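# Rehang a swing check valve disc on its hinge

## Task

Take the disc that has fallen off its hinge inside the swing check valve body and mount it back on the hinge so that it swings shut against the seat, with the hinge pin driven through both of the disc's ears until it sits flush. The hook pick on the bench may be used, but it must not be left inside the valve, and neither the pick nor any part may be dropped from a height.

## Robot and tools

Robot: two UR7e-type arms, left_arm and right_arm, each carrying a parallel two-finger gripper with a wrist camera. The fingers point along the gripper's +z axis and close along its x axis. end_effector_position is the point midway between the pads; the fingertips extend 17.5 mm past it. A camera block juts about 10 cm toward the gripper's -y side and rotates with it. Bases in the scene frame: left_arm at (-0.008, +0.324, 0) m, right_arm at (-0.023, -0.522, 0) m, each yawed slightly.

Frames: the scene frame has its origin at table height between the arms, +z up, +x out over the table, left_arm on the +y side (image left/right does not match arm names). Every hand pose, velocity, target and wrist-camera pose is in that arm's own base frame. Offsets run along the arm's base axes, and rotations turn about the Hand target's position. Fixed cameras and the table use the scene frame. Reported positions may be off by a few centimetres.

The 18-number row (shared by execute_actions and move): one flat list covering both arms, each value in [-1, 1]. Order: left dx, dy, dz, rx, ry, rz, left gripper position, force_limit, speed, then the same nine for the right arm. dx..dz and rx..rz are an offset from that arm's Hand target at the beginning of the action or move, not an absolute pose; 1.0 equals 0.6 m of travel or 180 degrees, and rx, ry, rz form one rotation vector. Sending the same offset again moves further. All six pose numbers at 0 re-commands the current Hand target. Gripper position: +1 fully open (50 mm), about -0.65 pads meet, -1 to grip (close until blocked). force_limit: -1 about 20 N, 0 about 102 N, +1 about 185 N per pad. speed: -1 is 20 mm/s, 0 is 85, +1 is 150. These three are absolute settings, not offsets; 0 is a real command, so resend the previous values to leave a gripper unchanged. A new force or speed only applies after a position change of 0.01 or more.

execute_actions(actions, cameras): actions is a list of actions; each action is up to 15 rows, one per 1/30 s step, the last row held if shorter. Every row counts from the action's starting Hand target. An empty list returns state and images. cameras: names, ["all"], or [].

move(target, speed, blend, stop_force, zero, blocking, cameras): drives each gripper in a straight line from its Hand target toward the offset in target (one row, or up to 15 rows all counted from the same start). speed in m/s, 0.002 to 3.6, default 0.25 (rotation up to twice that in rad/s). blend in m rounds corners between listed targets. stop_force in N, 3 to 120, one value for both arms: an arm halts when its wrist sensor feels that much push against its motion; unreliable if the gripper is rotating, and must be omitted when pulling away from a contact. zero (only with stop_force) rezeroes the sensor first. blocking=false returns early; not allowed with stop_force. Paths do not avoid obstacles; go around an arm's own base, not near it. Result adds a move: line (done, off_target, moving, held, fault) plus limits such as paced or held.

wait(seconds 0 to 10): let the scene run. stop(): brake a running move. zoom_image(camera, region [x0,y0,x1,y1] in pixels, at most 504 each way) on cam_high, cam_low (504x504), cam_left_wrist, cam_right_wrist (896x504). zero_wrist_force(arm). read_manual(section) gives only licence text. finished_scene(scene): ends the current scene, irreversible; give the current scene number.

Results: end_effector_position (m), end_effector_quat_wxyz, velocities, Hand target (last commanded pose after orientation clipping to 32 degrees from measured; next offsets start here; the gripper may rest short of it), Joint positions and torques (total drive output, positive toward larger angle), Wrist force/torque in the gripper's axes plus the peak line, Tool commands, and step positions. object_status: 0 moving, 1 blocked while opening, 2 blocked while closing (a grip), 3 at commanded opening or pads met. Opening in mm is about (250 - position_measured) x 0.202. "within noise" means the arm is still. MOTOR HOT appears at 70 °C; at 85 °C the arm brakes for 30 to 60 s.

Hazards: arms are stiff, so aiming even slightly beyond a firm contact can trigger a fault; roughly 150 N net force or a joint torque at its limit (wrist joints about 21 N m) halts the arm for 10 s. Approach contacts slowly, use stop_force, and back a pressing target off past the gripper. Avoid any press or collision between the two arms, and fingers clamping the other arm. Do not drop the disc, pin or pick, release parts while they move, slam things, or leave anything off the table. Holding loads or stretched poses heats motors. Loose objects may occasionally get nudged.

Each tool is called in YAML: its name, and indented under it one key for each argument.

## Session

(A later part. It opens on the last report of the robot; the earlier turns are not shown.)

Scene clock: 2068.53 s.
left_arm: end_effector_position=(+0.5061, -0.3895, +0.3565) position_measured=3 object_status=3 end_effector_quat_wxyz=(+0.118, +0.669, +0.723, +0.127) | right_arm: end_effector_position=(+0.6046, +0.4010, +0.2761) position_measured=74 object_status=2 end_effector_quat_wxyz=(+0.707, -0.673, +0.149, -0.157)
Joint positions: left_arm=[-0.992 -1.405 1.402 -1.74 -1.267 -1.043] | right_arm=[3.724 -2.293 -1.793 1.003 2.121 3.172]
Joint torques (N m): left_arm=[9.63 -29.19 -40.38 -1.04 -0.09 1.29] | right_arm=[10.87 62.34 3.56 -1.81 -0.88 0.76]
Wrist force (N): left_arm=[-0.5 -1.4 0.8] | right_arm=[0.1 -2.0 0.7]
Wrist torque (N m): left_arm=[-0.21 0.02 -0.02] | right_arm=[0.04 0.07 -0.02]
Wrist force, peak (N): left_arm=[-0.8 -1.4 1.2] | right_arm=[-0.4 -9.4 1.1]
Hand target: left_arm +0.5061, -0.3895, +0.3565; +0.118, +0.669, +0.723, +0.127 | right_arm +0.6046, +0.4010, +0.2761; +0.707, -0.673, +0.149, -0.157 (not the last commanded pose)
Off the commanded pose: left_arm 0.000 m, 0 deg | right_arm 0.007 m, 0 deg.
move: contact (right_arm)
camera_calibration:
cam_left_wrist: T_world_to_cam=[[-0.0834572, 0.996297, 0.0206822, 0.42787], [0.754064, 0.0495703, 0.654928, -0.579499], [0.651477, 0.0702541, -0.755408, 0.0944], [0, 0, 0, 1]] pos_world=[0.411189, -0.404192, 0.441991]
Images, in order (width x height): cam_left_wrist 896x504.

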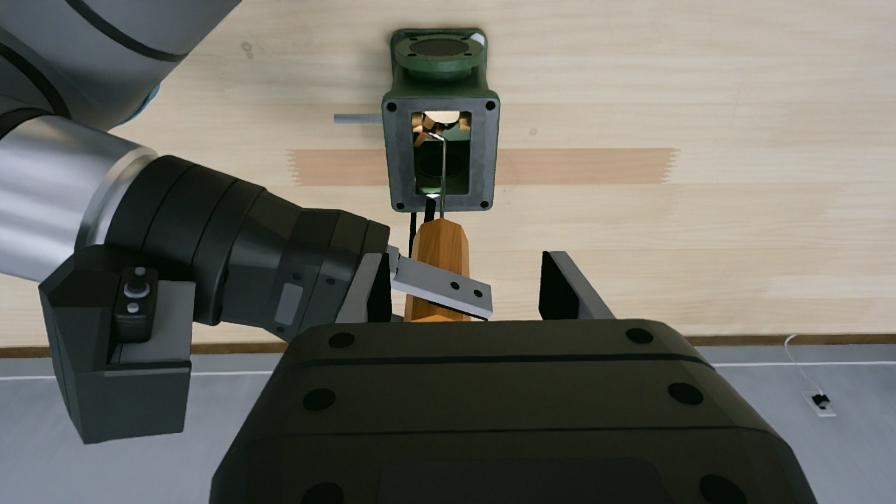

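move:
  target:
    - [0, 0, 0, 0, 0, 0, 1, -0.6, -0.9, 0, 0, 0.0167, 0, 0, 0, -0.96, -0.55, -0.7]
    - [0, 0, 0, 0, 0, 0, 1, -0.6, -0.9, 0.0095, 0.0252, 0.0167, 0, 0, 0, -0.96, -0.55, -0.7]
  speed: 0.04

move:
  target: [0, 0, 0, 0, 0, 0, 1, -0.6, -0.9, 0, 0, -0.0328, 0, 0, 0, -0.96, -0.55, -0.7]
  speed: 0.02
  stop_force: 4
  cameras: ["cam_left_wrist"]

zoom_image:
  camera: "cam_left_wrist"
  region: [400, 100, 480, 220]

Scene clock: 2087.43 s.
left_arm: end_effector_position=(+0.5061, -0.3895, +0.3565) position_measured=3 object_status=3 end_effector_quat_wxyz=(+0.118, +0.669, +0.723, +0.127) | right_arm: end_effector_position=(+0.6104, +0.4163, +0.2861) position_measured=74 object_status=2 end_effector_quat_wxyz=(+0.707, -0.673, +0.149, -0.157)
Joint positions: left_arm=[-0.992 -1.405 1.402 -1.74 -1.267 -1.043] | right_arm=[3.743 -2.289 -1.758 0.964 2.103 3.171]
Joint torques (N m): left_arm=[9.3 -29.87 -40.35 -1.14 -0.19 1.22] | right_arm=[-10.63 65.18 6.67 5.07 0.74 -1.35]
Wrist force (N): left_arm=[-0.5 -1.1 0.8] | right_arm=[-0.5 0.5 -0.2]
Wrist torque (N m): left_arm=[-0.17 0.02 -0.01] | right_arm=[-0.07 0.13 0.05]
Wrist force, peak (N): left_arm=[-0.7 -1.4 1.1] | right_arm=[-0.1 -3.7 0.5]
Hand target: left_arm +0.5061, -0.3895, +0.3565; +0.118, +0.669, +0.723, +0.127 | right_arm +0.6103, +0.4161, +0.2861; +0.707, -0.673, +0.149, -0.157
Off the commanded pose: left_arm 0.000 m, 0 deg | right_arm 0.000 m, 0 deg.
move: done

Scene clock: 2089.40 s.
left_arm: end_effector_position=(+0.5061, -0.3895, +0.3565) position_measured=3 object_status=3 end_effector_quat_wxyz=(+0.118, +0.669, +0.723, +0.127) | right_arm: end_effector_position=(+0.6103, +0.4161, +0.2664) position_measured=74 object_status=2 end_effector_quat_wxyz=(+0.707, -0.673, +0.149, -0.157)
Joint positions: left_arm=[-0.992 -1.405 1.402 -1.74 -1.267 -1.043] | right_arm=[3.742 -2.327 -1.759 1.002 2.103 3.171]
Joint torques (N m): left_arm=[9.81 -30.39 -41.04 -1.09 -0.11 1.07] | right_arm=[-11.18 65.28 31.05 -1.03 0.66 1.22]
Wrist force (N): left_arm=[-0.7 -1.6 0.8] | right_arm=[-0.6 0.5 -0.3]
Wrist torque (N m): left_arm=[-0.24 0.05 -0.01] | right_arm=[-0.08 0.14 0.04]
Wrist force, peak (N): left_arm=[-0.5 -1.5 1.1] | right_arm=[-0.3 0.8 -0.3]
Hand target: left_arm +0.5061, -0.3895, +0.3565; +0.118, +0.669, +0.723, +0.127 | right_arm +0.6103, +0.4161, +0.2664; +0.707, -0.673, +0.149, -0.157
Off the commanded pose: left_arm 0.000 m, 0 deg | right_arm 0.000 m, 0 deg.
move: done
camera_calibration:
cam_left_wrist: T_world_to_cam=[[-0.0834572, 0.996297, 0.0206822, 0.42787], [0.754064, 0.0495703, 0.654928, -0.579499], [0.651477, 0.0702541, -0.755408, 0.0944], [0, 0, 0, 1]] pos_world=[0.411189, -0.404192, 0.441991]
Images, in order (width x height): cam_left_wrist 896x504.

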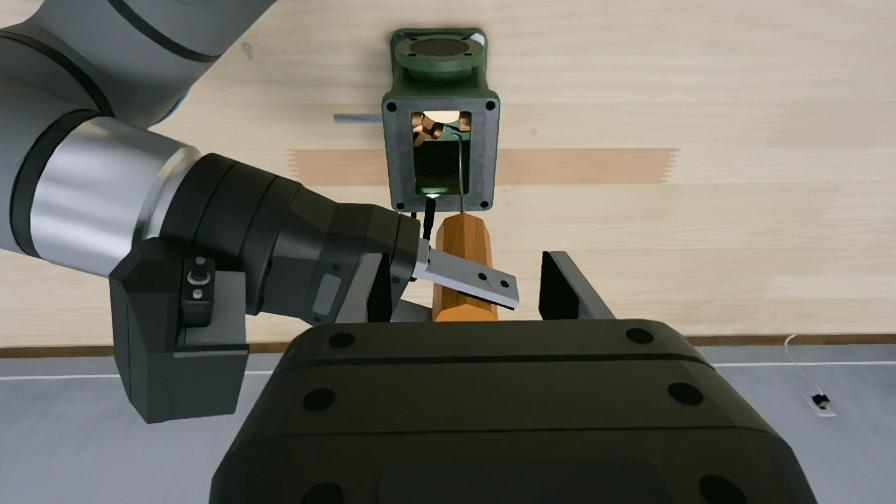

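Scaled by 4.200 from the camera's 896x504 image, which has a finer 1280x720 frame.

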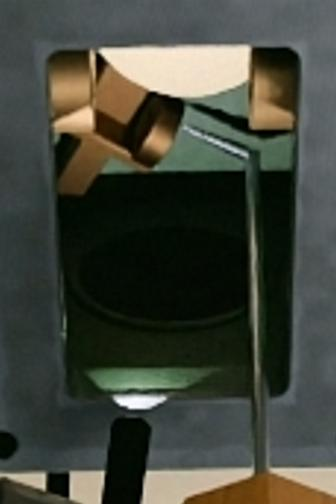

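move:
  target: [0, 0, 0, 0, 0, 0, 1, -0.6, -0.9, 0.0048, 0, 0, 0, 0, 0, -0.96, -0.55, -0.7]
  speed: 0.03
  cameras: ["cam_left_wrist"]

zoom_image:
  camera: "cam_left_wrist"
  region: [410, 105, 480, 155]

Scene clock: 2126.20 s.
left_arm: end_effector_position=(+0.5061, -0.3895, +0.3565) position_measured=3 object_status=3 end_effector_quat_wxyz=(+0.118, +0.669, +0.723, +0.127) | right_arm: end_effector_position=(+0.6133, +0.4161, +0.2665) position_measured=74 object_status=2 end_effector_quat_wxyz=(+0.707, -0.673, +0.149, -0.157)
Joint positions: left_arm=[-0.992 -1.405 1.402 -1.74 -1.267 -1.043] | right_arm=[3.739 -2.331 -1.75 0.997 2.106 3.171]
Joint torques (N m): left_arm=[8.65 -29.39 -40.69 -1.14 -0.09 1.35] | right_arm=[-6.3 54.47 21.25 -0.19 0.08 1.45]
Wrist force (N): left_arm=[-0.6 -1.4 1.0] | right_arm=[-0.2 0.4 0.0]
Wrist torque (N m): left_arm=[-0.20 0.05 -0.01] | right_arm=[-0.09 0.08 0.03]
Wrist force, peak (N): left_arm=[-0.9 -1.5 1.0] | right_arm=[-0.5 0.6 0.0]
Hand target: left_arm +0.5061, -0.3895, +0.3565; +0.118, +0.669, +0.723, +0.127 | right_arm +0.6132, +0.4161, +0.2664; +0.707, -0.673, +0.149, -0.157
Off the commanded pose: left_arm 0.000 m, 0 deg | right_arm 0.000 m, 0 deg.
move: done
camera_calibration:
cam_left_wrist: T_world_to_cam=[[-0.0834572, 0.996297, 0.0206822, 0.42787], [0.754064, 0.0495703, 0.654928, -0.579499], [0.651477, 0.0702541, -0.755408, 0.0944], [0, 0, 0, 1]] pos_world=[0.411189, -0.404192, 0.441991]
Images, in order (width x height): cam_left_wrist 896x504.

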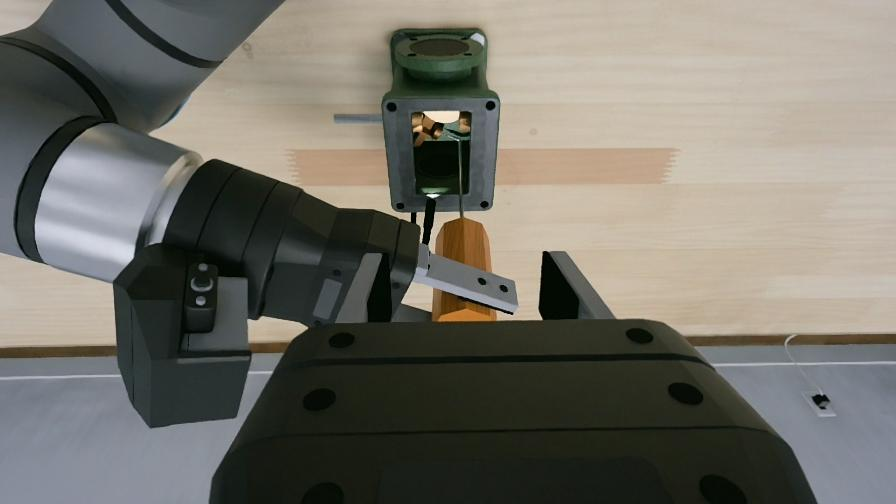

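Scaled by 7.200 from the camera's 896x504 image, which has a finer 1280x720 frame.

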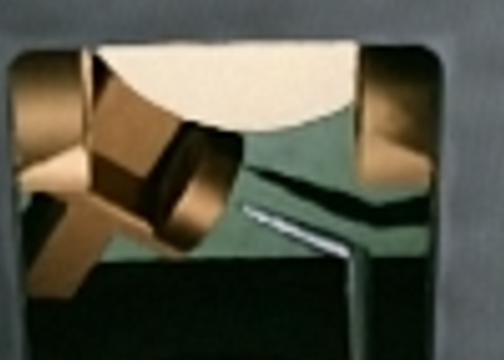

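move:
  target: [0, 0, 0, 0, 0, 0, 1, -0.6, -0.9, -0.0062, -0.0127, 0, 0, 0, 0, -0.96, -0.55, -0.7]
  speed: 0.015
  stop_force: 3
  cameras: ["cam_left_wrist"]

zoom_image:
  camera: "cam_left_wrist"
  region: [410, 105, 480, 155]

Scene clock: 2137.03 s.
left_arm: end_effector_position=(+0.5061, -0.3895, +0.3565) position_measured=3 object_status=3 end_effector_quat_wxyz=(+0.118, +0.669, +0.723, +0.127) | right_arm: end_effector_position=(+0.6095, +0.4084, +0.2665) position_measured=74 object_status=2 end_effector_quat_wxyz=(+0.707, -0.673, +0.149, -0.157)
Joint positions: left_arm=[-0.992 -1.405 1.402 -1.74 -1.267 -1.043] | right_arm=[3.731 -2.322 -1.77 1.009 2.114 3.171]
Joint torques (N m): left_arm=[7.94 -30.15 -40.43 -1.09 0 1.15] | right_arm=[11.14 51.31 31.29 -1.1 -0.74 0.66]
Wrist force (N): left_arm=[-0.7 -1.0 0.5] | right_arm=[-0.5 0.6 0.0]
Wrist torque (N m): left_arm=[-0.14 0.05 0.00] | right_arm=[-0.05 0.13 0.04]
Wrist force, peak (N): left_arm=[-0.9 -1.5 1.0] | right_arm=[-0.7 0.6 0.3]
Hand target: left_arm +0.5061, -0.3895, +0.3565; +0.118, +0.669, +0.723, +0.127 | right_arm +0.6095, +0.4085, +0.2664; +0.707, -0.673, +0.149, -0.157
Off the commanded pose: left_arm 0.000 m, 0 deg | right_arm 0.000 m, 0 deg.
move: done
camera_calibration:
cam_left_wrist: T_world_to_cam=[[-0.0834572, 0.996297, 0.0206822, 0.42787], [0.754064, 0.0495703, 0.654928, -0.579499], [0.651477, 0.0702541, -0.755408, 0.0944], [0, 0, 0, 1]] pos_world=[0.411189, -0.404192, 0.441991]
Images, in order (width x height): cam_left_wrist 896x504.

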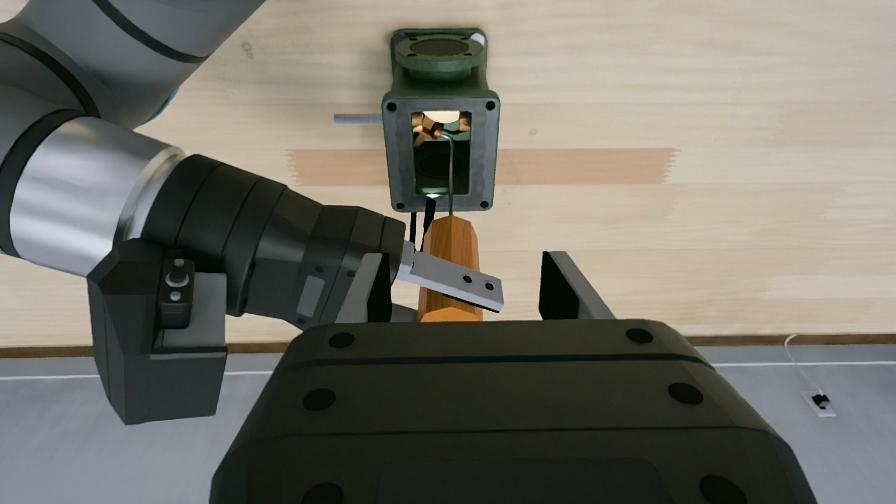

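Scaled by 7.200 from the camera's 896x504 image, which has a finer 1280x720 frame.

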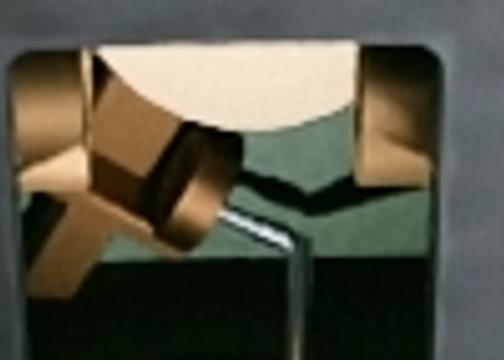

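move:
  target: [0, 0, 0, 0, 0, 0, 1, -0.6, -0.9, -0.0055, -0.0113, 0, 0, 0, 0, -0.96, -0.55, -0.7]
  speed: 0.015
  stop_force: 3
  cameras: ["cam_left_wrist"]

zoom_image:
  camera: "cam_left_wrist"
  region: [410, 105, 480, 155]

Scene clock: 2146.27 s.
left_arm: end_effector_position=(+0.5061, -0.3895, +0.3565) position_measured=3 object_status=3 end_effector_quat_wxyz=(+0.118, +0.669, +0.723, +0.127) | right_arm: end_effector_position=(+0.6062, +0.4017, +0.2665) position_measured=74 object_status=2 end_effector_quat_wxyz=(+0.707, -0.673, +0.149, -0.157)
Joint positions: left_arm=[-0.992 -1.405 1.402 -1.74 -1.267 -1.043] | right_arm=[3.724 -2.315 -1.787 1.019 2.122 3.172]
Joint torques (N m): left_arm=[7.89 -30.15 -40.08 -1.08 0.05 1.15] | right_arm=[11.08 51.18 31.37 -1.04 -0.96 1.93]
Wrist force (N): left_arm=[-0.8 -1.0 1.0] | right_arm=[-0.5 0.2 -0.1]
Wrist torque (N m): left_arm=[-0.16 0.08 0.00] | right_arm=[-0.11 0.13 0.05]
Wrist force, peak (N): left_arm=[-0.7 -1.5 1.4] | right_arm=[-0.5 0.6 -0.1]
Hand target: left_arm +0.5061, -0.3895, +0.3565; +0.118, +0.669, +0.723, +0.127 | right_arm +0.6062, +0.4017, +0.2664; +0.707, -0.673, +0.149, -0.157
Off the commanded pose: left_arm 0.000 m, 0 deg | right_arm 0.000 m, 0 deg.
move: done
camera_calibration:
cam_left_wrist: T_world_to_cam=[[-0.0834572, 0.996297, 0.0206822, 0.42787], [0.754064, 0.0495703, 0.654928, -0.579499], [0.651477, 0.0702541, -0.755408, 0.0944], [0, 0, 0, 1]] pos_world=[0.411189, -0.404192, 0.441991]
Images, in order (width x height): cam_left_wrist 896x504.

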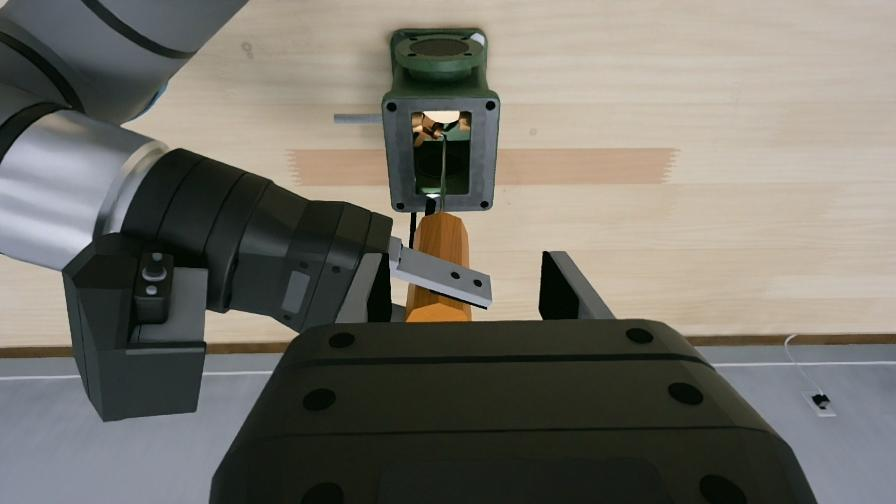

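Scaled by 7.200 from the camera's 896x504 image, which has a finer 1280x720 frame.

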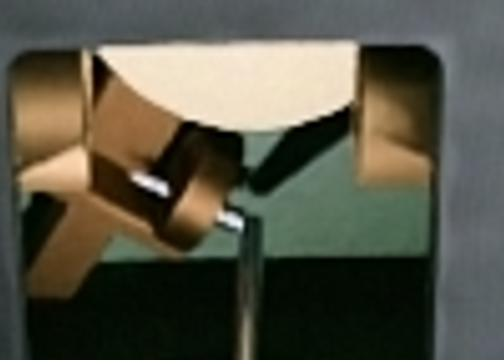

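zero_wrist_force:
  arm: "right_arm"

move:
  target: [0, 0, 0, 0, 0, 0, 1, -0.6, -0.9, 0, 0, 0.02, 0, 0, 0, -0.96, -0.55, -0.7]
  speed: 0.02
  cameras: ["cam_left_wrist"]

zoom_image:
  camera: "cam_left_wrist"
  region: [410, 105, 480, 155]

Wrist force sensor zeroed.

Scene clock: 2248.03 s.
left_arm: end_effector_position=(+0.5061, -0.3895, +0.3565) position_measured=3 object_status=3 end_effector_quat_wxyz=(+0.118, +0.669, +0.723, +0.127) | right_arm: end_effector_position=(+0.6062, +0.4017, +0.2785) position_measured=74 object_status=2 end_effector_quat_wxyz=(+0.707, -0.673, +0.149, -0.157)
Joint positions: left_arm=[-0.992 -1.405 1.402 -1.74 -1.267 -1.043] | right_arm=[3.724 -2.291 -1.787 0.995 2.122 3.172]
Joint torques (N m): left_arm=[7.9 -29.51 -39.1 -1.03 0.01 1.11] | right_arm=[9.63 50.54 5.68 3.21 -0.79 0.99]
Wrist force (N, zeroed by zero_wrist_force on right_arm): left_arm=[-0.7 -1.2 1.0] | right_arm=[-0.7 0.7 0.2]
Wrist torque (N m, zeroed by zero_wrist_force on right_arm): left_arm=[-0.19 0.06 0.00] | right_arm=[0.06 -0.03 0.24]
Wrist force, peak (N, zeroed by zero_wrist_force on right_arm): left_arm=[-0.7 -1.5 1.3] | right_arm=[-1.6 2.0 0.2]
Hand target: left_arm +0.5061, -0.3895, +0.3565; +0.118, +0.669, +0.723, +0.127 | right_arm +0.6062, +0.4017, +0.2784; +0.707, -0.673, +0.149, -0.157
Off the commanded pose: left_arm 0.000 m, 0 deg | right_arm 0.000 m, 0 deg.
move: done
camera_calibration:
cam_left_wrist: T_world_to_cam=[[-0.0834572, 0.996297, 0.0206822, 0.42787], [0.754064, 0.0495703, 0.654928, -0.579499], [0.651477, 0.0702541, -0.755408, 0.0944], [0, 0, 0, 1]] pos_world=[0.411189, -0.404192, 0.441991]
Images, in order (width x height): cam_left_wrist 896x504.

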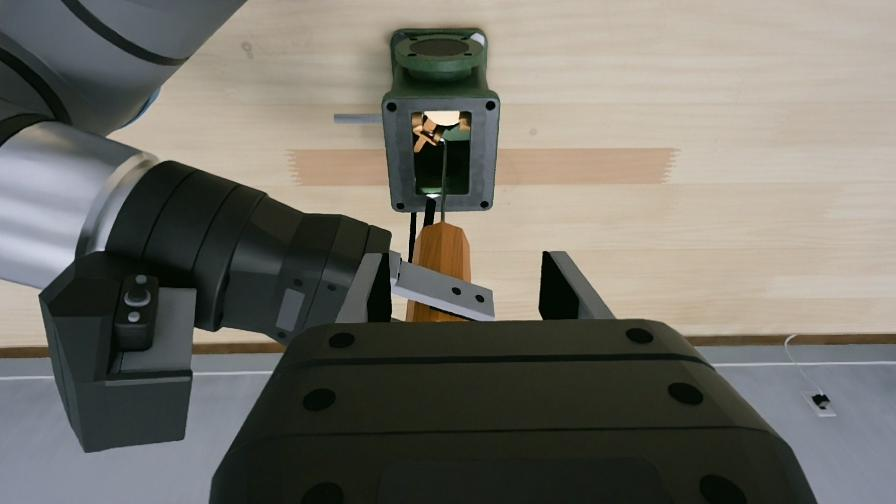

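Scaled by 7.200 from the camera's 896x504 image, which has a finer 1280x720 frame.

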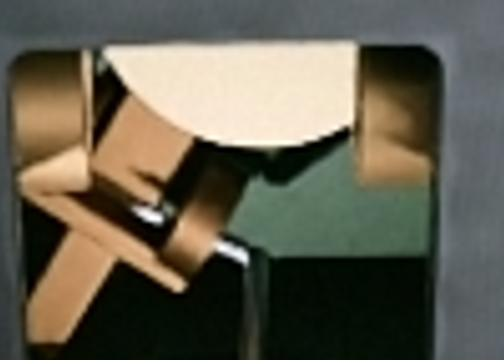

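move:
  target:
    - [0, 0, 0, 0, 0, 0, 1, -0.6, -0.9, -0.0032, 0.0083, 0.0367, 0, 0, 0, -0.96, -0.55, -0.7]
    - [0, 0, 0, 0, 0, 0, 1, -0.6, -0.9, -0.0079, 0.0215, 0.0833, 0, 0, 0, -0.96, -0.55, -0.7]
  speed: 0.03
  blend: [0.005, 0]
  cameras: ["cam_left_wrist"]

zoom_image:
  camera: "cam_left_wrist"
  region: [400, 100, 500, 220]

Scene clock: 2259.30 s.
left_arm: end_effector_position=(+0.5061, -0.3895, +0.3565) position_measured=3 object_status=3 end_effector_quat_wxyz=(+0.118, +0.669, +0.723, +0.127) | right_arm: end_effector_position=(+0.6014, +0.4147, +0.3285) position_measured=74 object_status=2 end_effector_quat_wxyz=(+0.707, -0.673, +0.149, -0.157)
Joint positions: left_arm=[-0.992 -1.405 1.402 -1.74 -1.267 -1.043] | right_arm=[3.75 -2.197 -1.779 0.892 2.096 3.17]
Joint torques (N m): left_arm=[8.34 -30.18 -39.59 -1.06 0.06 1.2] | right_arm=[-1.25 46.46 28.08 5.57 -0.02 -1.63]
Wrist force (N, zeroed by zero_wrist_force on right_arm): left_arm=[-0.6 -1.2 0.9] | right_arm=[0.3 1.9 -0.1]
Wrist torque (N m, zeroed by zero_wrist_force on right_arm): left_arm=[-0.18 0.04 0.00] | right_arm=[0.02 -0.05 -0.01]
Wrist force, peak (N, zeroed by zero_wrist_force on right_arm): left_arm=[-0.4 -1.6 1.3] | right_arm=[0.2 2.3 0.0]
Hand target: left_arm +0.5061, -0.3895, +0.3565; +0.118, +0.669, +0.723, +0.127 | right_arm +0.6014, +0.4146, +0.3284; +0.707, -0.673, +0.149, -0.157
Off the commanded pose: left_arm 0.000 m, 0 deg | right_arm 0.000 m, 0 deg.
move: done
camera_calibration:
cam_left_wrist: T_world_to_cam=[[-0.0834572, 0.996297, 0.0206822, 0.42787], [0.754064, 0.0495703, 0.654928, -0.579499], [0.651477, 0.0702541, -0.755408, 0.0944], [0, 0, 0, 1]] pos_world=[0.411189, -0.404192, 0.441991]
Images, in order (width x height): cam_left_wrist 896x504.

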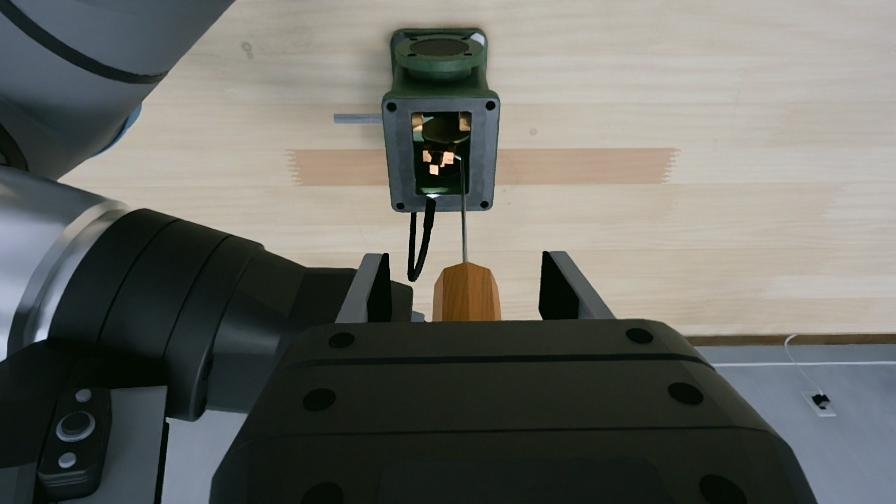

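Scaled by 4.200 from the camera's 896x504 image, which has a finer 1280x720 frame.

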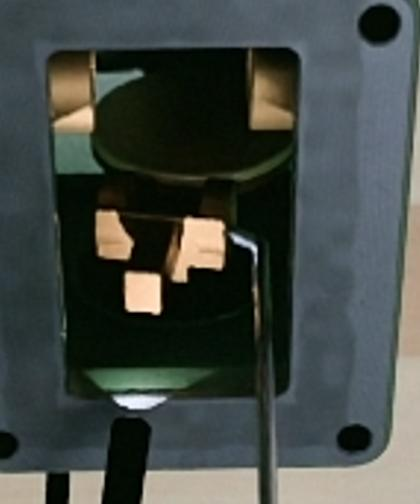

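zoom_image:
  camera: "cam_left_wrist"
  region: [410, 110, 480, 180]

Scaled by 7.200 from the camera's 896x504 image, which has a finer 1280x720 frame.

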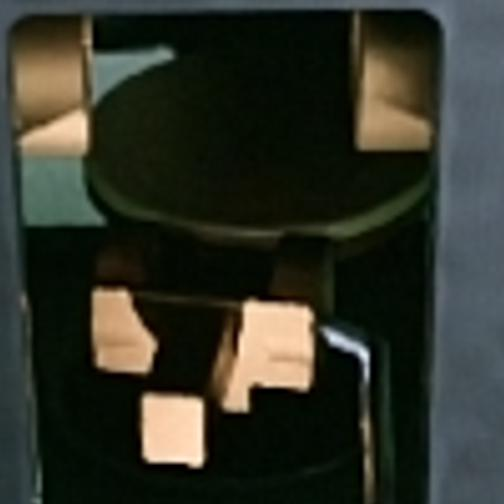

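move:
  target: [0, 0, 0, 0, 0, 0, 1, -0.6, -0.9, 0.002, -0.0005, 0, 0, 0, 0.1333, -0.96, -0.55, -0.7]
  speed: 0.1
  cameras: ["cam_left_wrist", "cam_high"]

zoom_image:
  camera: "cam_left_wrist"
  region: [400, 110, 480, 210]

Scene clock: 2350.50 s.
left_arm: end_effector_position=(+0.5061, -0.3895, +0.3565) position_measured=3 object_status=3 end_effector_quat_wxyz=(+0.118, +0.669, +0.723, +0.127) | right_arm: end_effector_position=(+0.6028, +0.4142, +0.3284) position_measured=74 object_status=2 end_effector_quat_wxyz=(+0.725, -0.689, +0.006, -0.007)
Joint positions: left_arm=[-0.992 -1.405 1.402 -1.74 -1.267 -1.043] | right_arm=[3.613 -2.372 -1.435 0.771 2.649 3.235]
Joint torques (N m): left_arm=[7.04 -28.7 -38.43 -1.14 0.12 1.31] | right_arm=[11.79 73.41 10.77 4.35 0.54 -1.7]
Wrist force (N, zeroed by zero_wrist_force on right_arm): left_arm=[-0.5 -1.3 0.9] | right_arm=[0.0 1.8 -0.3]
Wrist torque (N m, zeroed by zero_wrist_force on right_arm): left_arm=[-0.20 0.02 -0.01] | right_arm=[0.03 -0.01 -0.01]
Wrist force, peak (N, zeroed by zero_wrist_force on right_arm): left_arm=[-0.5 -1.6 1.5] | right_arm=[0.1 2.9 -0.1]
Hand target: left_arm +0.5061, -0.3895, +0.3565; +0.118, +0.669, +0.723, +0.127 | right_arm +0.6026, +0.4143, +0.3284; +0.725, -0.689, +0.006, -0.007
Off the commanded pose: left_arm 0.000 m, 0 deg | right_arm 0.000 m, 0 deg.
move: done
camera_calibration:
cam_left_wrist: T_world_to_cam=[[-0.0834572, 0.996297, 0.0206822, 0.42787], [0.754064, 0.0495703, 0.654928, -0.579499], [0.651477, 0.0702541, -0.755408, 0.0944], [0, 0, 0, 1]] pos_world=[0.411189, -0.404192, 0.441991]
Images, in order (width x height): cam_high 504x504, cam_left_wrist 896x504.

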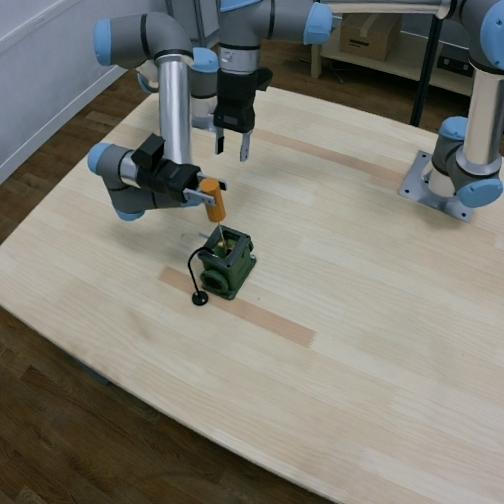

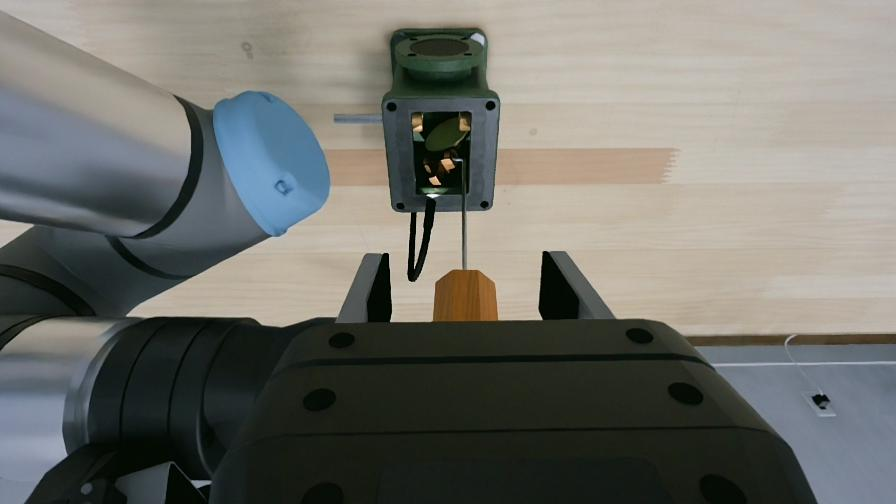

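Scaled by 5.040 from the camera's 896x504 image, which has a finer 1280x720 frame.

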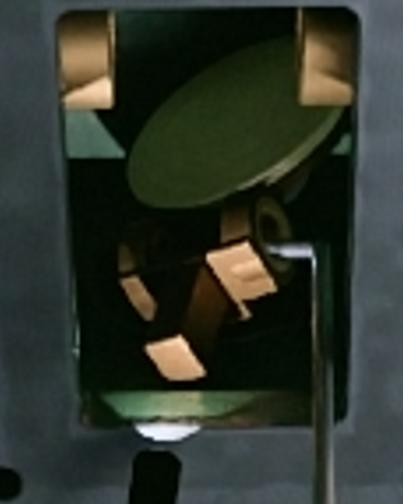

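move:
  target:
    - [0, 0, 0, 0, 0, 0, 1, -0.6, -0.9, -0.0055, -0.0078, 0, 0, 0, -0.1333, -0.96, -0.55, -0.7]
    - [0, 0, 0, 0, 0, 0, 1, -0.6, -0.9, -0.0055, -0.0078, 0.0593, 0, 0, -0.1333, -0.96, -0.55, -0.7]
  speed: [0.08, 0.03]
  cameras: ["cam_left_wrist"]

zoom_image:
  camera: "cam_left_wrist"
  region: [400, 110, 480, 210]

Scene clock: 2406.60 s.
left_arm: end_effector_position=(+0.5061, -0.3895, +0.3565) position_measured=3 object_status=3 end_effector_quat_wxyz=(+0.118, +0.669, +0.723, +0.127) | right_arm: end_effector_position=(+0.5994, +0.4096, +0.3641) position_measured=74 object_status=2 end_effector_quat_wxyz=(+0.707, -0.673, +0.149, -0.157)
Joint positions: left_arm=[-0.992 -1.405 1.402 -1.74 -1.267 -1.043] | right_arm=[3.744 -2.13 -1.776 0.821 2.101 3.171]
Joint torques (N m): left_arm=[6.47 -29.81 -37.39 -0.99 0.31 1.3] | right_arm=[-10.83 45.27 24.06 6.18 -0.77 0.9]
Wrist force (N, zeroed by zero_wrist_force on right_arm): left_arm=[-0.3 -1.3 0.9] | right_arm=[0.2 1.9 0.0]
Wrist torque (N m, zeroed by zero_wrist_force on right_arm): left_arm=[-0.20 0.00 -0.01] | right_arm=[0.05 -0.04 0.19]
Wrist force, peak (N, zeroed by zero_wrist_force on right_arm): left_arm=[-0.9 -1.5 1.2] | right_arm=[0.0 2.7 -0.2]
Hand target: left_arm +0.5061, -0.3895, +0.3565; +0.118, +0.669, +0.723, +0.127 | right_arm +0.5993, +0.4096, +0.3640; +0.707, -0.673, +0.149, -0.157
Off the commanded pose: left_arm 0.000 m, 0 deg | right_arm 0.000 m, 0 deg.
move: done
camera_calibration:
cam_left_wrist: T_world_to_cam=[[-0.0834572, 0.996297, 0.0206822, 0.42787], [0.754064, 0.0495703, 0.654928, -0.579499], [0.651477, 0.0702541, -0.755408, 0.0944], [0, 0, 0, 1]] pos_world=[0.411189, -0.404192, 0.441991]
Images, in order (width x height): cam_left_wrist 896x504.

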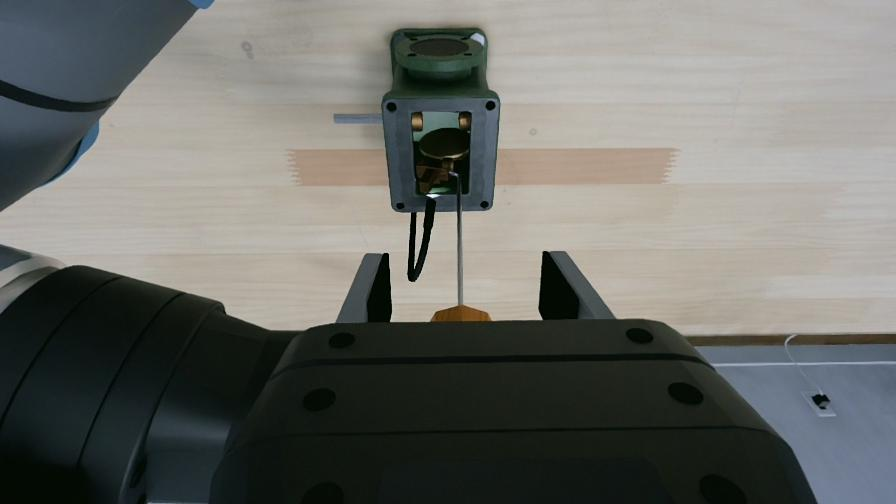

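Scaled by 5.040 from the camera's 896x504 image, which has a finer 1280x720 frame.

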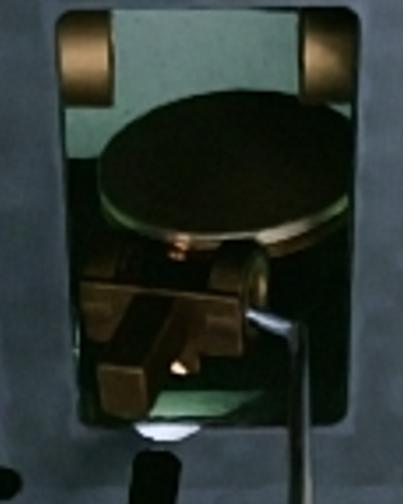

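move:
  target:
    - [0, 0, 0, 0, 0, 0, 1, -0.6, -0.9, 0.0606, -0.0282, -0.0059, 0.0235, 0.0504, 0, -0.96, -0.55, -0.7]
    - [0, 0, 0, 0, 0, 0, 1, -0.6, -0.9, 0.1193, -0.0556, -0.0232, 0.0470, 0.1007, 0, -0.96, -0.55, -0.7]
    - [0, 0, 0, 0, 0, 0, 1, -0.6, -0.9, 0.1745, -0.0814, -0.0516, 0.0704, 0.1511, 0, -0.96, -0.55, -0.7]
    - [0, 0, 0, 0, 0, 0, 1, -0.6, -0.9, 0.2001, -0.0933, -0.0697, 0.0822, 0.1762, 0, -0.96, -0.55, -0.7]
  speed: 0.07
  blend: [0.004, 0.004, 0.004, 0]
  cameras: ["cam_left_wrist", "cam_high", "cam_low"]

zoom_image:
  camera: "cam_left_wrist"
  region: [400, 110, 480, 210]

Scene clock: 2431.93 s.
left_arm: end_effector_position=(+0.5061, -0.3895, +0.3565) position_measured=3 object_status=3 end_effector_quat_wxyz=(+0.118, +0.669, +0.723, +0.127) | right_arm: end_effector_position=(+0.7195, +0.3535, +0.3222) position_measured=74 object_status=2 end_effector_quat_wxyz=(+0.719, -0.595, +0.355, +0.052) end_effector_velocity=(+0.000, +0.000, +0.001) end_effector_angular_velocity=(-0.002, -0.005, -0.001)
Joint positions: left_arm=[-0.992 -1.405 1.402 -1.74 -1.267 -1.043] | right_arm=[3.56 -2.364 -1.464 0.739 2.257 3.786]
Joint velocities: left_arm=[within noise] | right_arm=[0.001 0.002 -0.001 0 -0.002 -0.005]
Joint torques (N m): left_arm=[6.7 -29.4 -36.31 -1.07 0.19 1.15] | right_arm=[9.12 75.54 10.11 1.02 -0.74 -1.79]
Wrist force (N, zeroed by zero_wrist_force on right_arm): left_arm=[-0.4 -1.2 0.7] | right_arm=[1.5 1.6 0.5]
Wrist torque (N m, zeroed by zero_wrist_force on right_arm): left_arm=[-0.19 0.01 -0.01] | right_arm=[0.08 -0.13 -0.44]
Wrist force, peak (N, zeroed by zero_wrist_force on right_arm): left_arm=[-0.7 -1.3 1.6] | right_arm=[2.2 1.9 0.3]
Hand target: left_arm +0.5061, -0.3895, +0.3565; +0.118, +0.669, +0.723, +0.127 | right_arm +0.7194, +0.3536, +0.3222; +0.719, -0.595, +0.355, +0.052
Off the commanded pose: left_arm 0.000 m, 0 deg | right_arm 0.000 m, 0 deg.
move: done
camera_calibration:
cam_left_wrist: T_world_to_cam=[[-0.0834572, 0.996297, 0.0206822, 0.42787], [0.754064, 0.0495703, 0.654928, -0.579499], [0.651477, 0.0702541, -0.755408, 0.0944], [0, 0, 0, 1]] pos_world=[0.411189, -0.404192, 0.441991]
Images, in order (width x height): cam_high 504x504, cam_low 504x504, cam_left_wrist 896x504.

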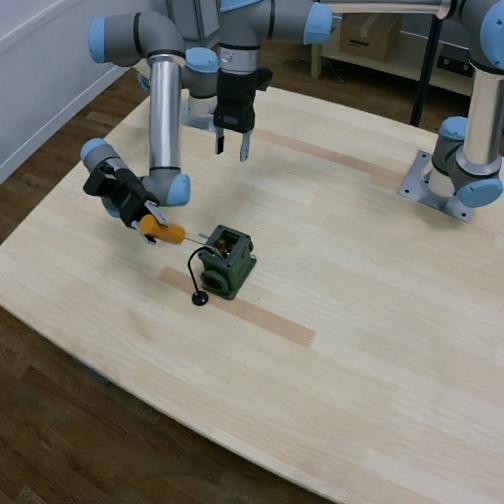

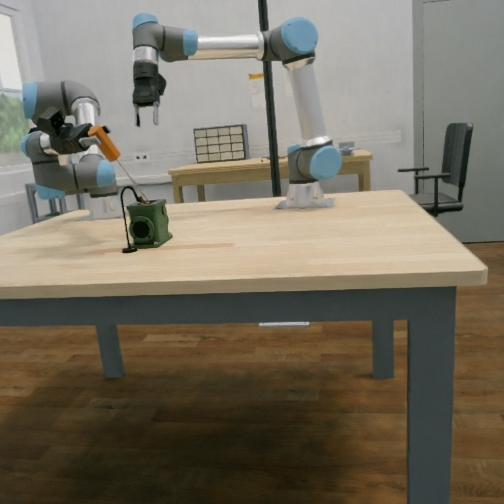

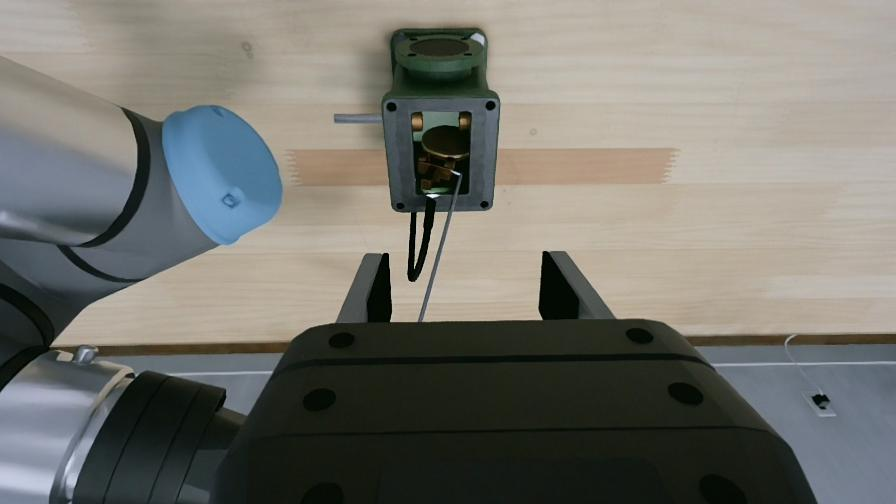

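Scaled by 5.040 from the camera's 896x504 image, which has a finer 1280x720 frame.

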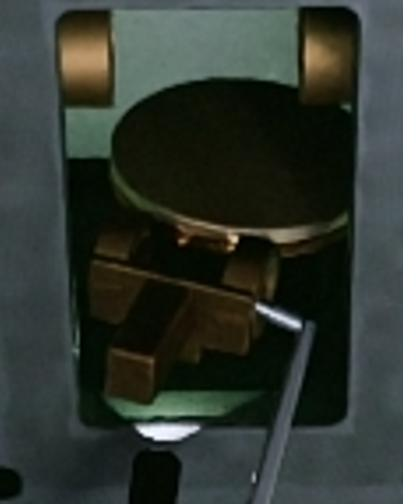

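move:
  target:
    - [0.0732, -0.0175, -0.0608, 0.18065, 0.07008, -0.47749, -0.12, -0.6, -0.5, 0, -0.005, 0, 0, 0, 0, -0.96, -0.55, -0.7]
    - [0.1105, -0.0335, -0.2518, 0.18065, 0.07008, -0.47749, -0.12, -0.6, -0.5, 0, -0.005, 0, 0, 0, 0, -0.96, -0.55, -0.7]
  speed: [0.25, 0.12]
  blend: [0.02, 0]
  cameras: ["cam_left_wrist", "cam_high", "cam_low"]

zoom_image:
  camera: "cam_left_wrist"
  region: [350, 150, 600, 320]

Scene clock: 2483.87 s.
left_arm: end_effector_position=(+0.5725, -0.4095, +0.2054) position_measured=171 object_status=3 end_effector_quat_wxyz=(-0.075, +0.989, +0.029, +0.126) | right_arm: end_effector_position=(+0.7194, +0.3506, +0.3222) position_measured=74 object_status=2 end_effector_quat_wxyz=(+0.719, -0.595, +0.355, +0.052)
Joint positions: left_arm=[-0.921 -1.119 1.362 -1.84 -1.277 0.595] | right_arm=[3.555 -2.363 -1.467 0.741 2.262 3.786]
Joint torques (N m): left_arm=[-5.84 -51.91 -39.77 -1.5 0.09 -1.25] | right_arm=[-9.11 73.78 11.78 5.11 0.48 1.35]
Wrist force (N, zeroed by zero_wrist_force on right_arm): left_arm=[-0.6 -0.6 0.5] | right_arm=[1.3 1.7 0.7]
Wrist torque (N m, zeroed by zero_wrist_force on right_arm): left_arm=[-0.10 0.08 -0.10] | right_arm=[0.16 -0.13 -0.41]
Wrist force, peak (N, zeroed by zero_wrist_force on right_arm): left_arm=[-0.8 0.2 2.5] | right_arm=[2.1 2.6 0.6]
Hand target: left_arm +0.5724, -0.4096, +0.2054; -0.074, +0.989, +0.029, +0.126 | right_arm +0.7194, +0.3506, +0.3222; +0.719, -0.595, +0.355, +0.052
Off the commanded pose: left_arm 0.000 m, 0 deg | right_arm 0.000 m, 0 deg.
move: done
camera_calibration:
cam_left_wrist: T_world_to_cam=[[0.960952, 0.0345234, 0.274554, -0.587374], [-0.0247253, -0.977506, 0.209454, -0.412918], [0.27561, -0.208064, -0.938482, 0.0771737], [0, 0, 0, 1]] pos_world=[0.532959, -0.367294, 0.32018]
Images, in order (width x height): cam_high 504x504, cam_low 504x504, cam_left_wrist 896x504.

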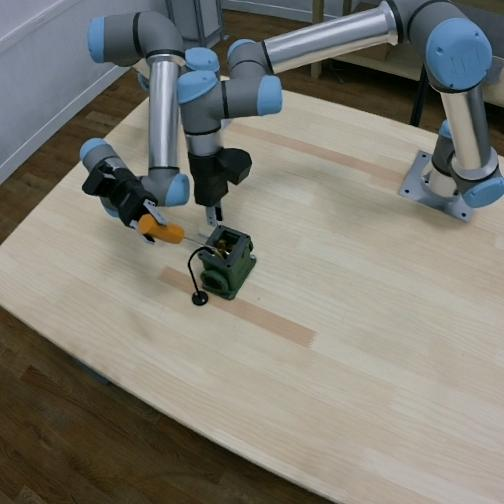

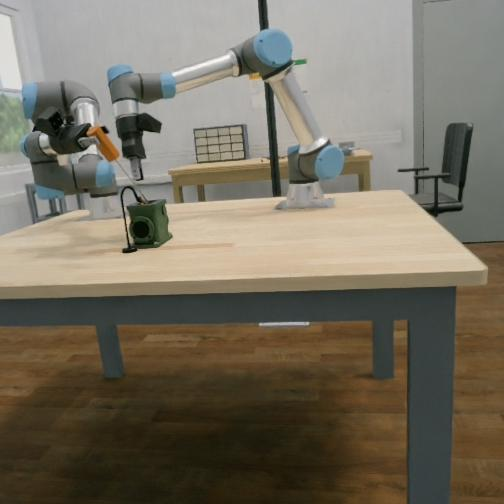

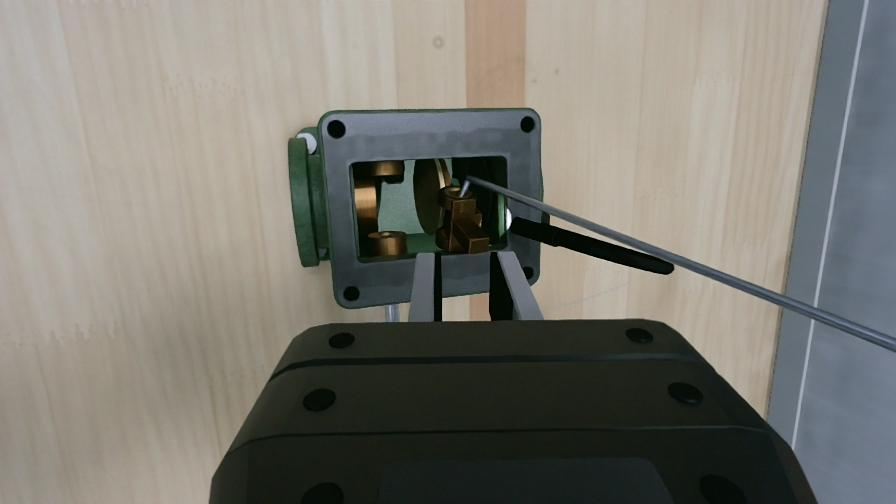

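Scaled by 2.016 from the camera's 896x504 image, which has a finer 1280x720 frame.

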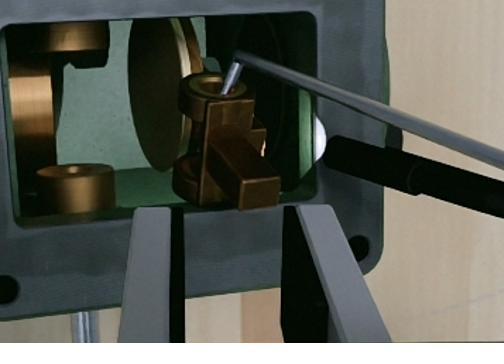

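zoom_image:
  camera: "cam_left_wrist"
  region: [400, 150, 520, 270]

Scaled by 4.200 from the camera's 896x504 image, which has a finer 1280x720 frame.

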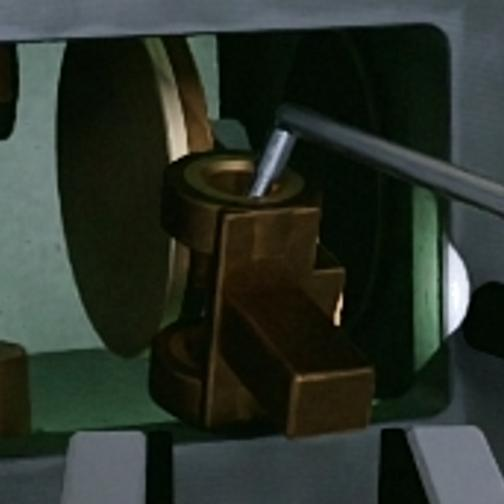

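move:
  target: [0.0173, 0.0048, -0.0205, 0, 0, -0.0667, -0.12, -0.6, -0.5, 0, 0, 0, 0, 0, 0, -0.96, -0.55, -0.7]
  speed: 0.08
  cameras: ["cam_left_wrist"]

zoom_image:
  camera: "cam_left_wrist"
  region: [390, 170, 550, 330]

Scene clock: 2612.10 s.
left_arm: end_effector_position=(+0.5828, -0.4067, +0.1930) position_measured=171 object_status=3 end_effector_quat_wxyz=(-0.061, +0.986, -0.074, +0.133) | right_arm: end_effector_position=(+0.7194, +0.3506, +0.3222) position_measured=74 object_status=2 end_effector_quat_wxyz=(+0.719, -0.595, +0.355, +0.052)
Joint positions: left_arm=[-0.901 -1.126 1.423 -1.962 -1.291 0.833] | right_arm=[3.555 -2.363 -1.467 0.741 2.262 3.786]
Joint torques (N m): left_arm=[-3.18 -53.8 -41.87 -0.95 1.57 -1.45] | right_arm=[0.81 71.3 15.81 4.4 -0.54 1.3]
Wrist force (N, zeroed by zero_wrist_force on right_arm): left_arm=[-0.4 -0.4 0.8] | right_arm=[1.4 1.8 0.5]
Wrist torque (N m, zeroed by zero_wrist_force on right_arm): left_arm=[-0.06 0.05 -0.09] | right_arm=[0.16 -0.13 -0.42]
Wrist force, peak (N, zeroed by zero_wrist_force on right_arm): left_arm=[-0.6 -0.8 0.9] | right_arm=[2.1 2.7 0.6]
Hand target: left_arm +0.5828, -0.4068, +0.1931; -0.061, +0.986, -0.075, +0.134 | right_arm +0.7194, +0.3506, +0.3222; +0.719, -0.595, +0.355, +0.052
Off the commanded pose: left_arm 0.000 m, 0 deg | right_arm 0.000 m, 0 deg.
move: done
camera_calibration:
cam_left_wrist: T_world_to_cam=[[0.947149, -0.165891, 0.27457, -0.667539], [-0.227344, -0.950974, 0.209676, -0.278418], [0.226325, -0.261016, -0.938428, 0.0705612], [0, 0, 0, 1]] pos_world=[0.552993, -0.357089, 0.30788]
Images, in order (width x height): cam_left_wrist 896x504.

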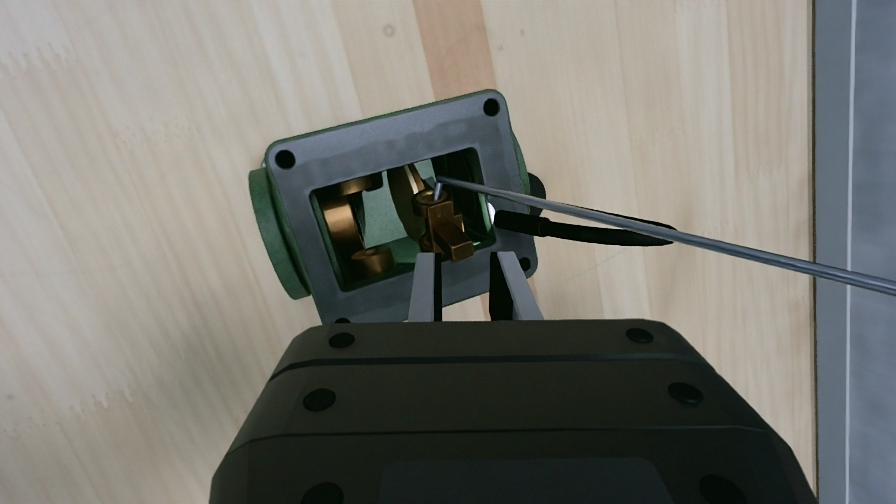

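Scaled by 3.150 from the camera's 896x504 image, which has a finer 1280x720 frame.

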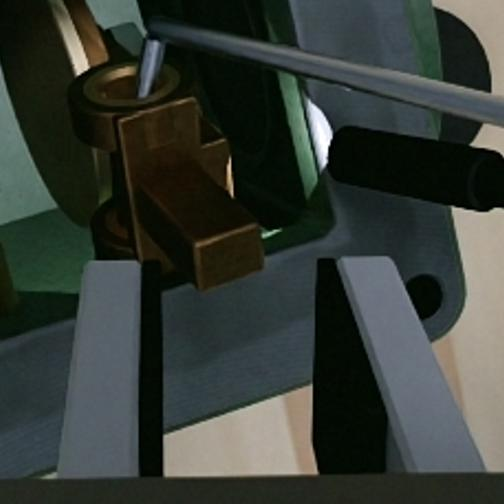

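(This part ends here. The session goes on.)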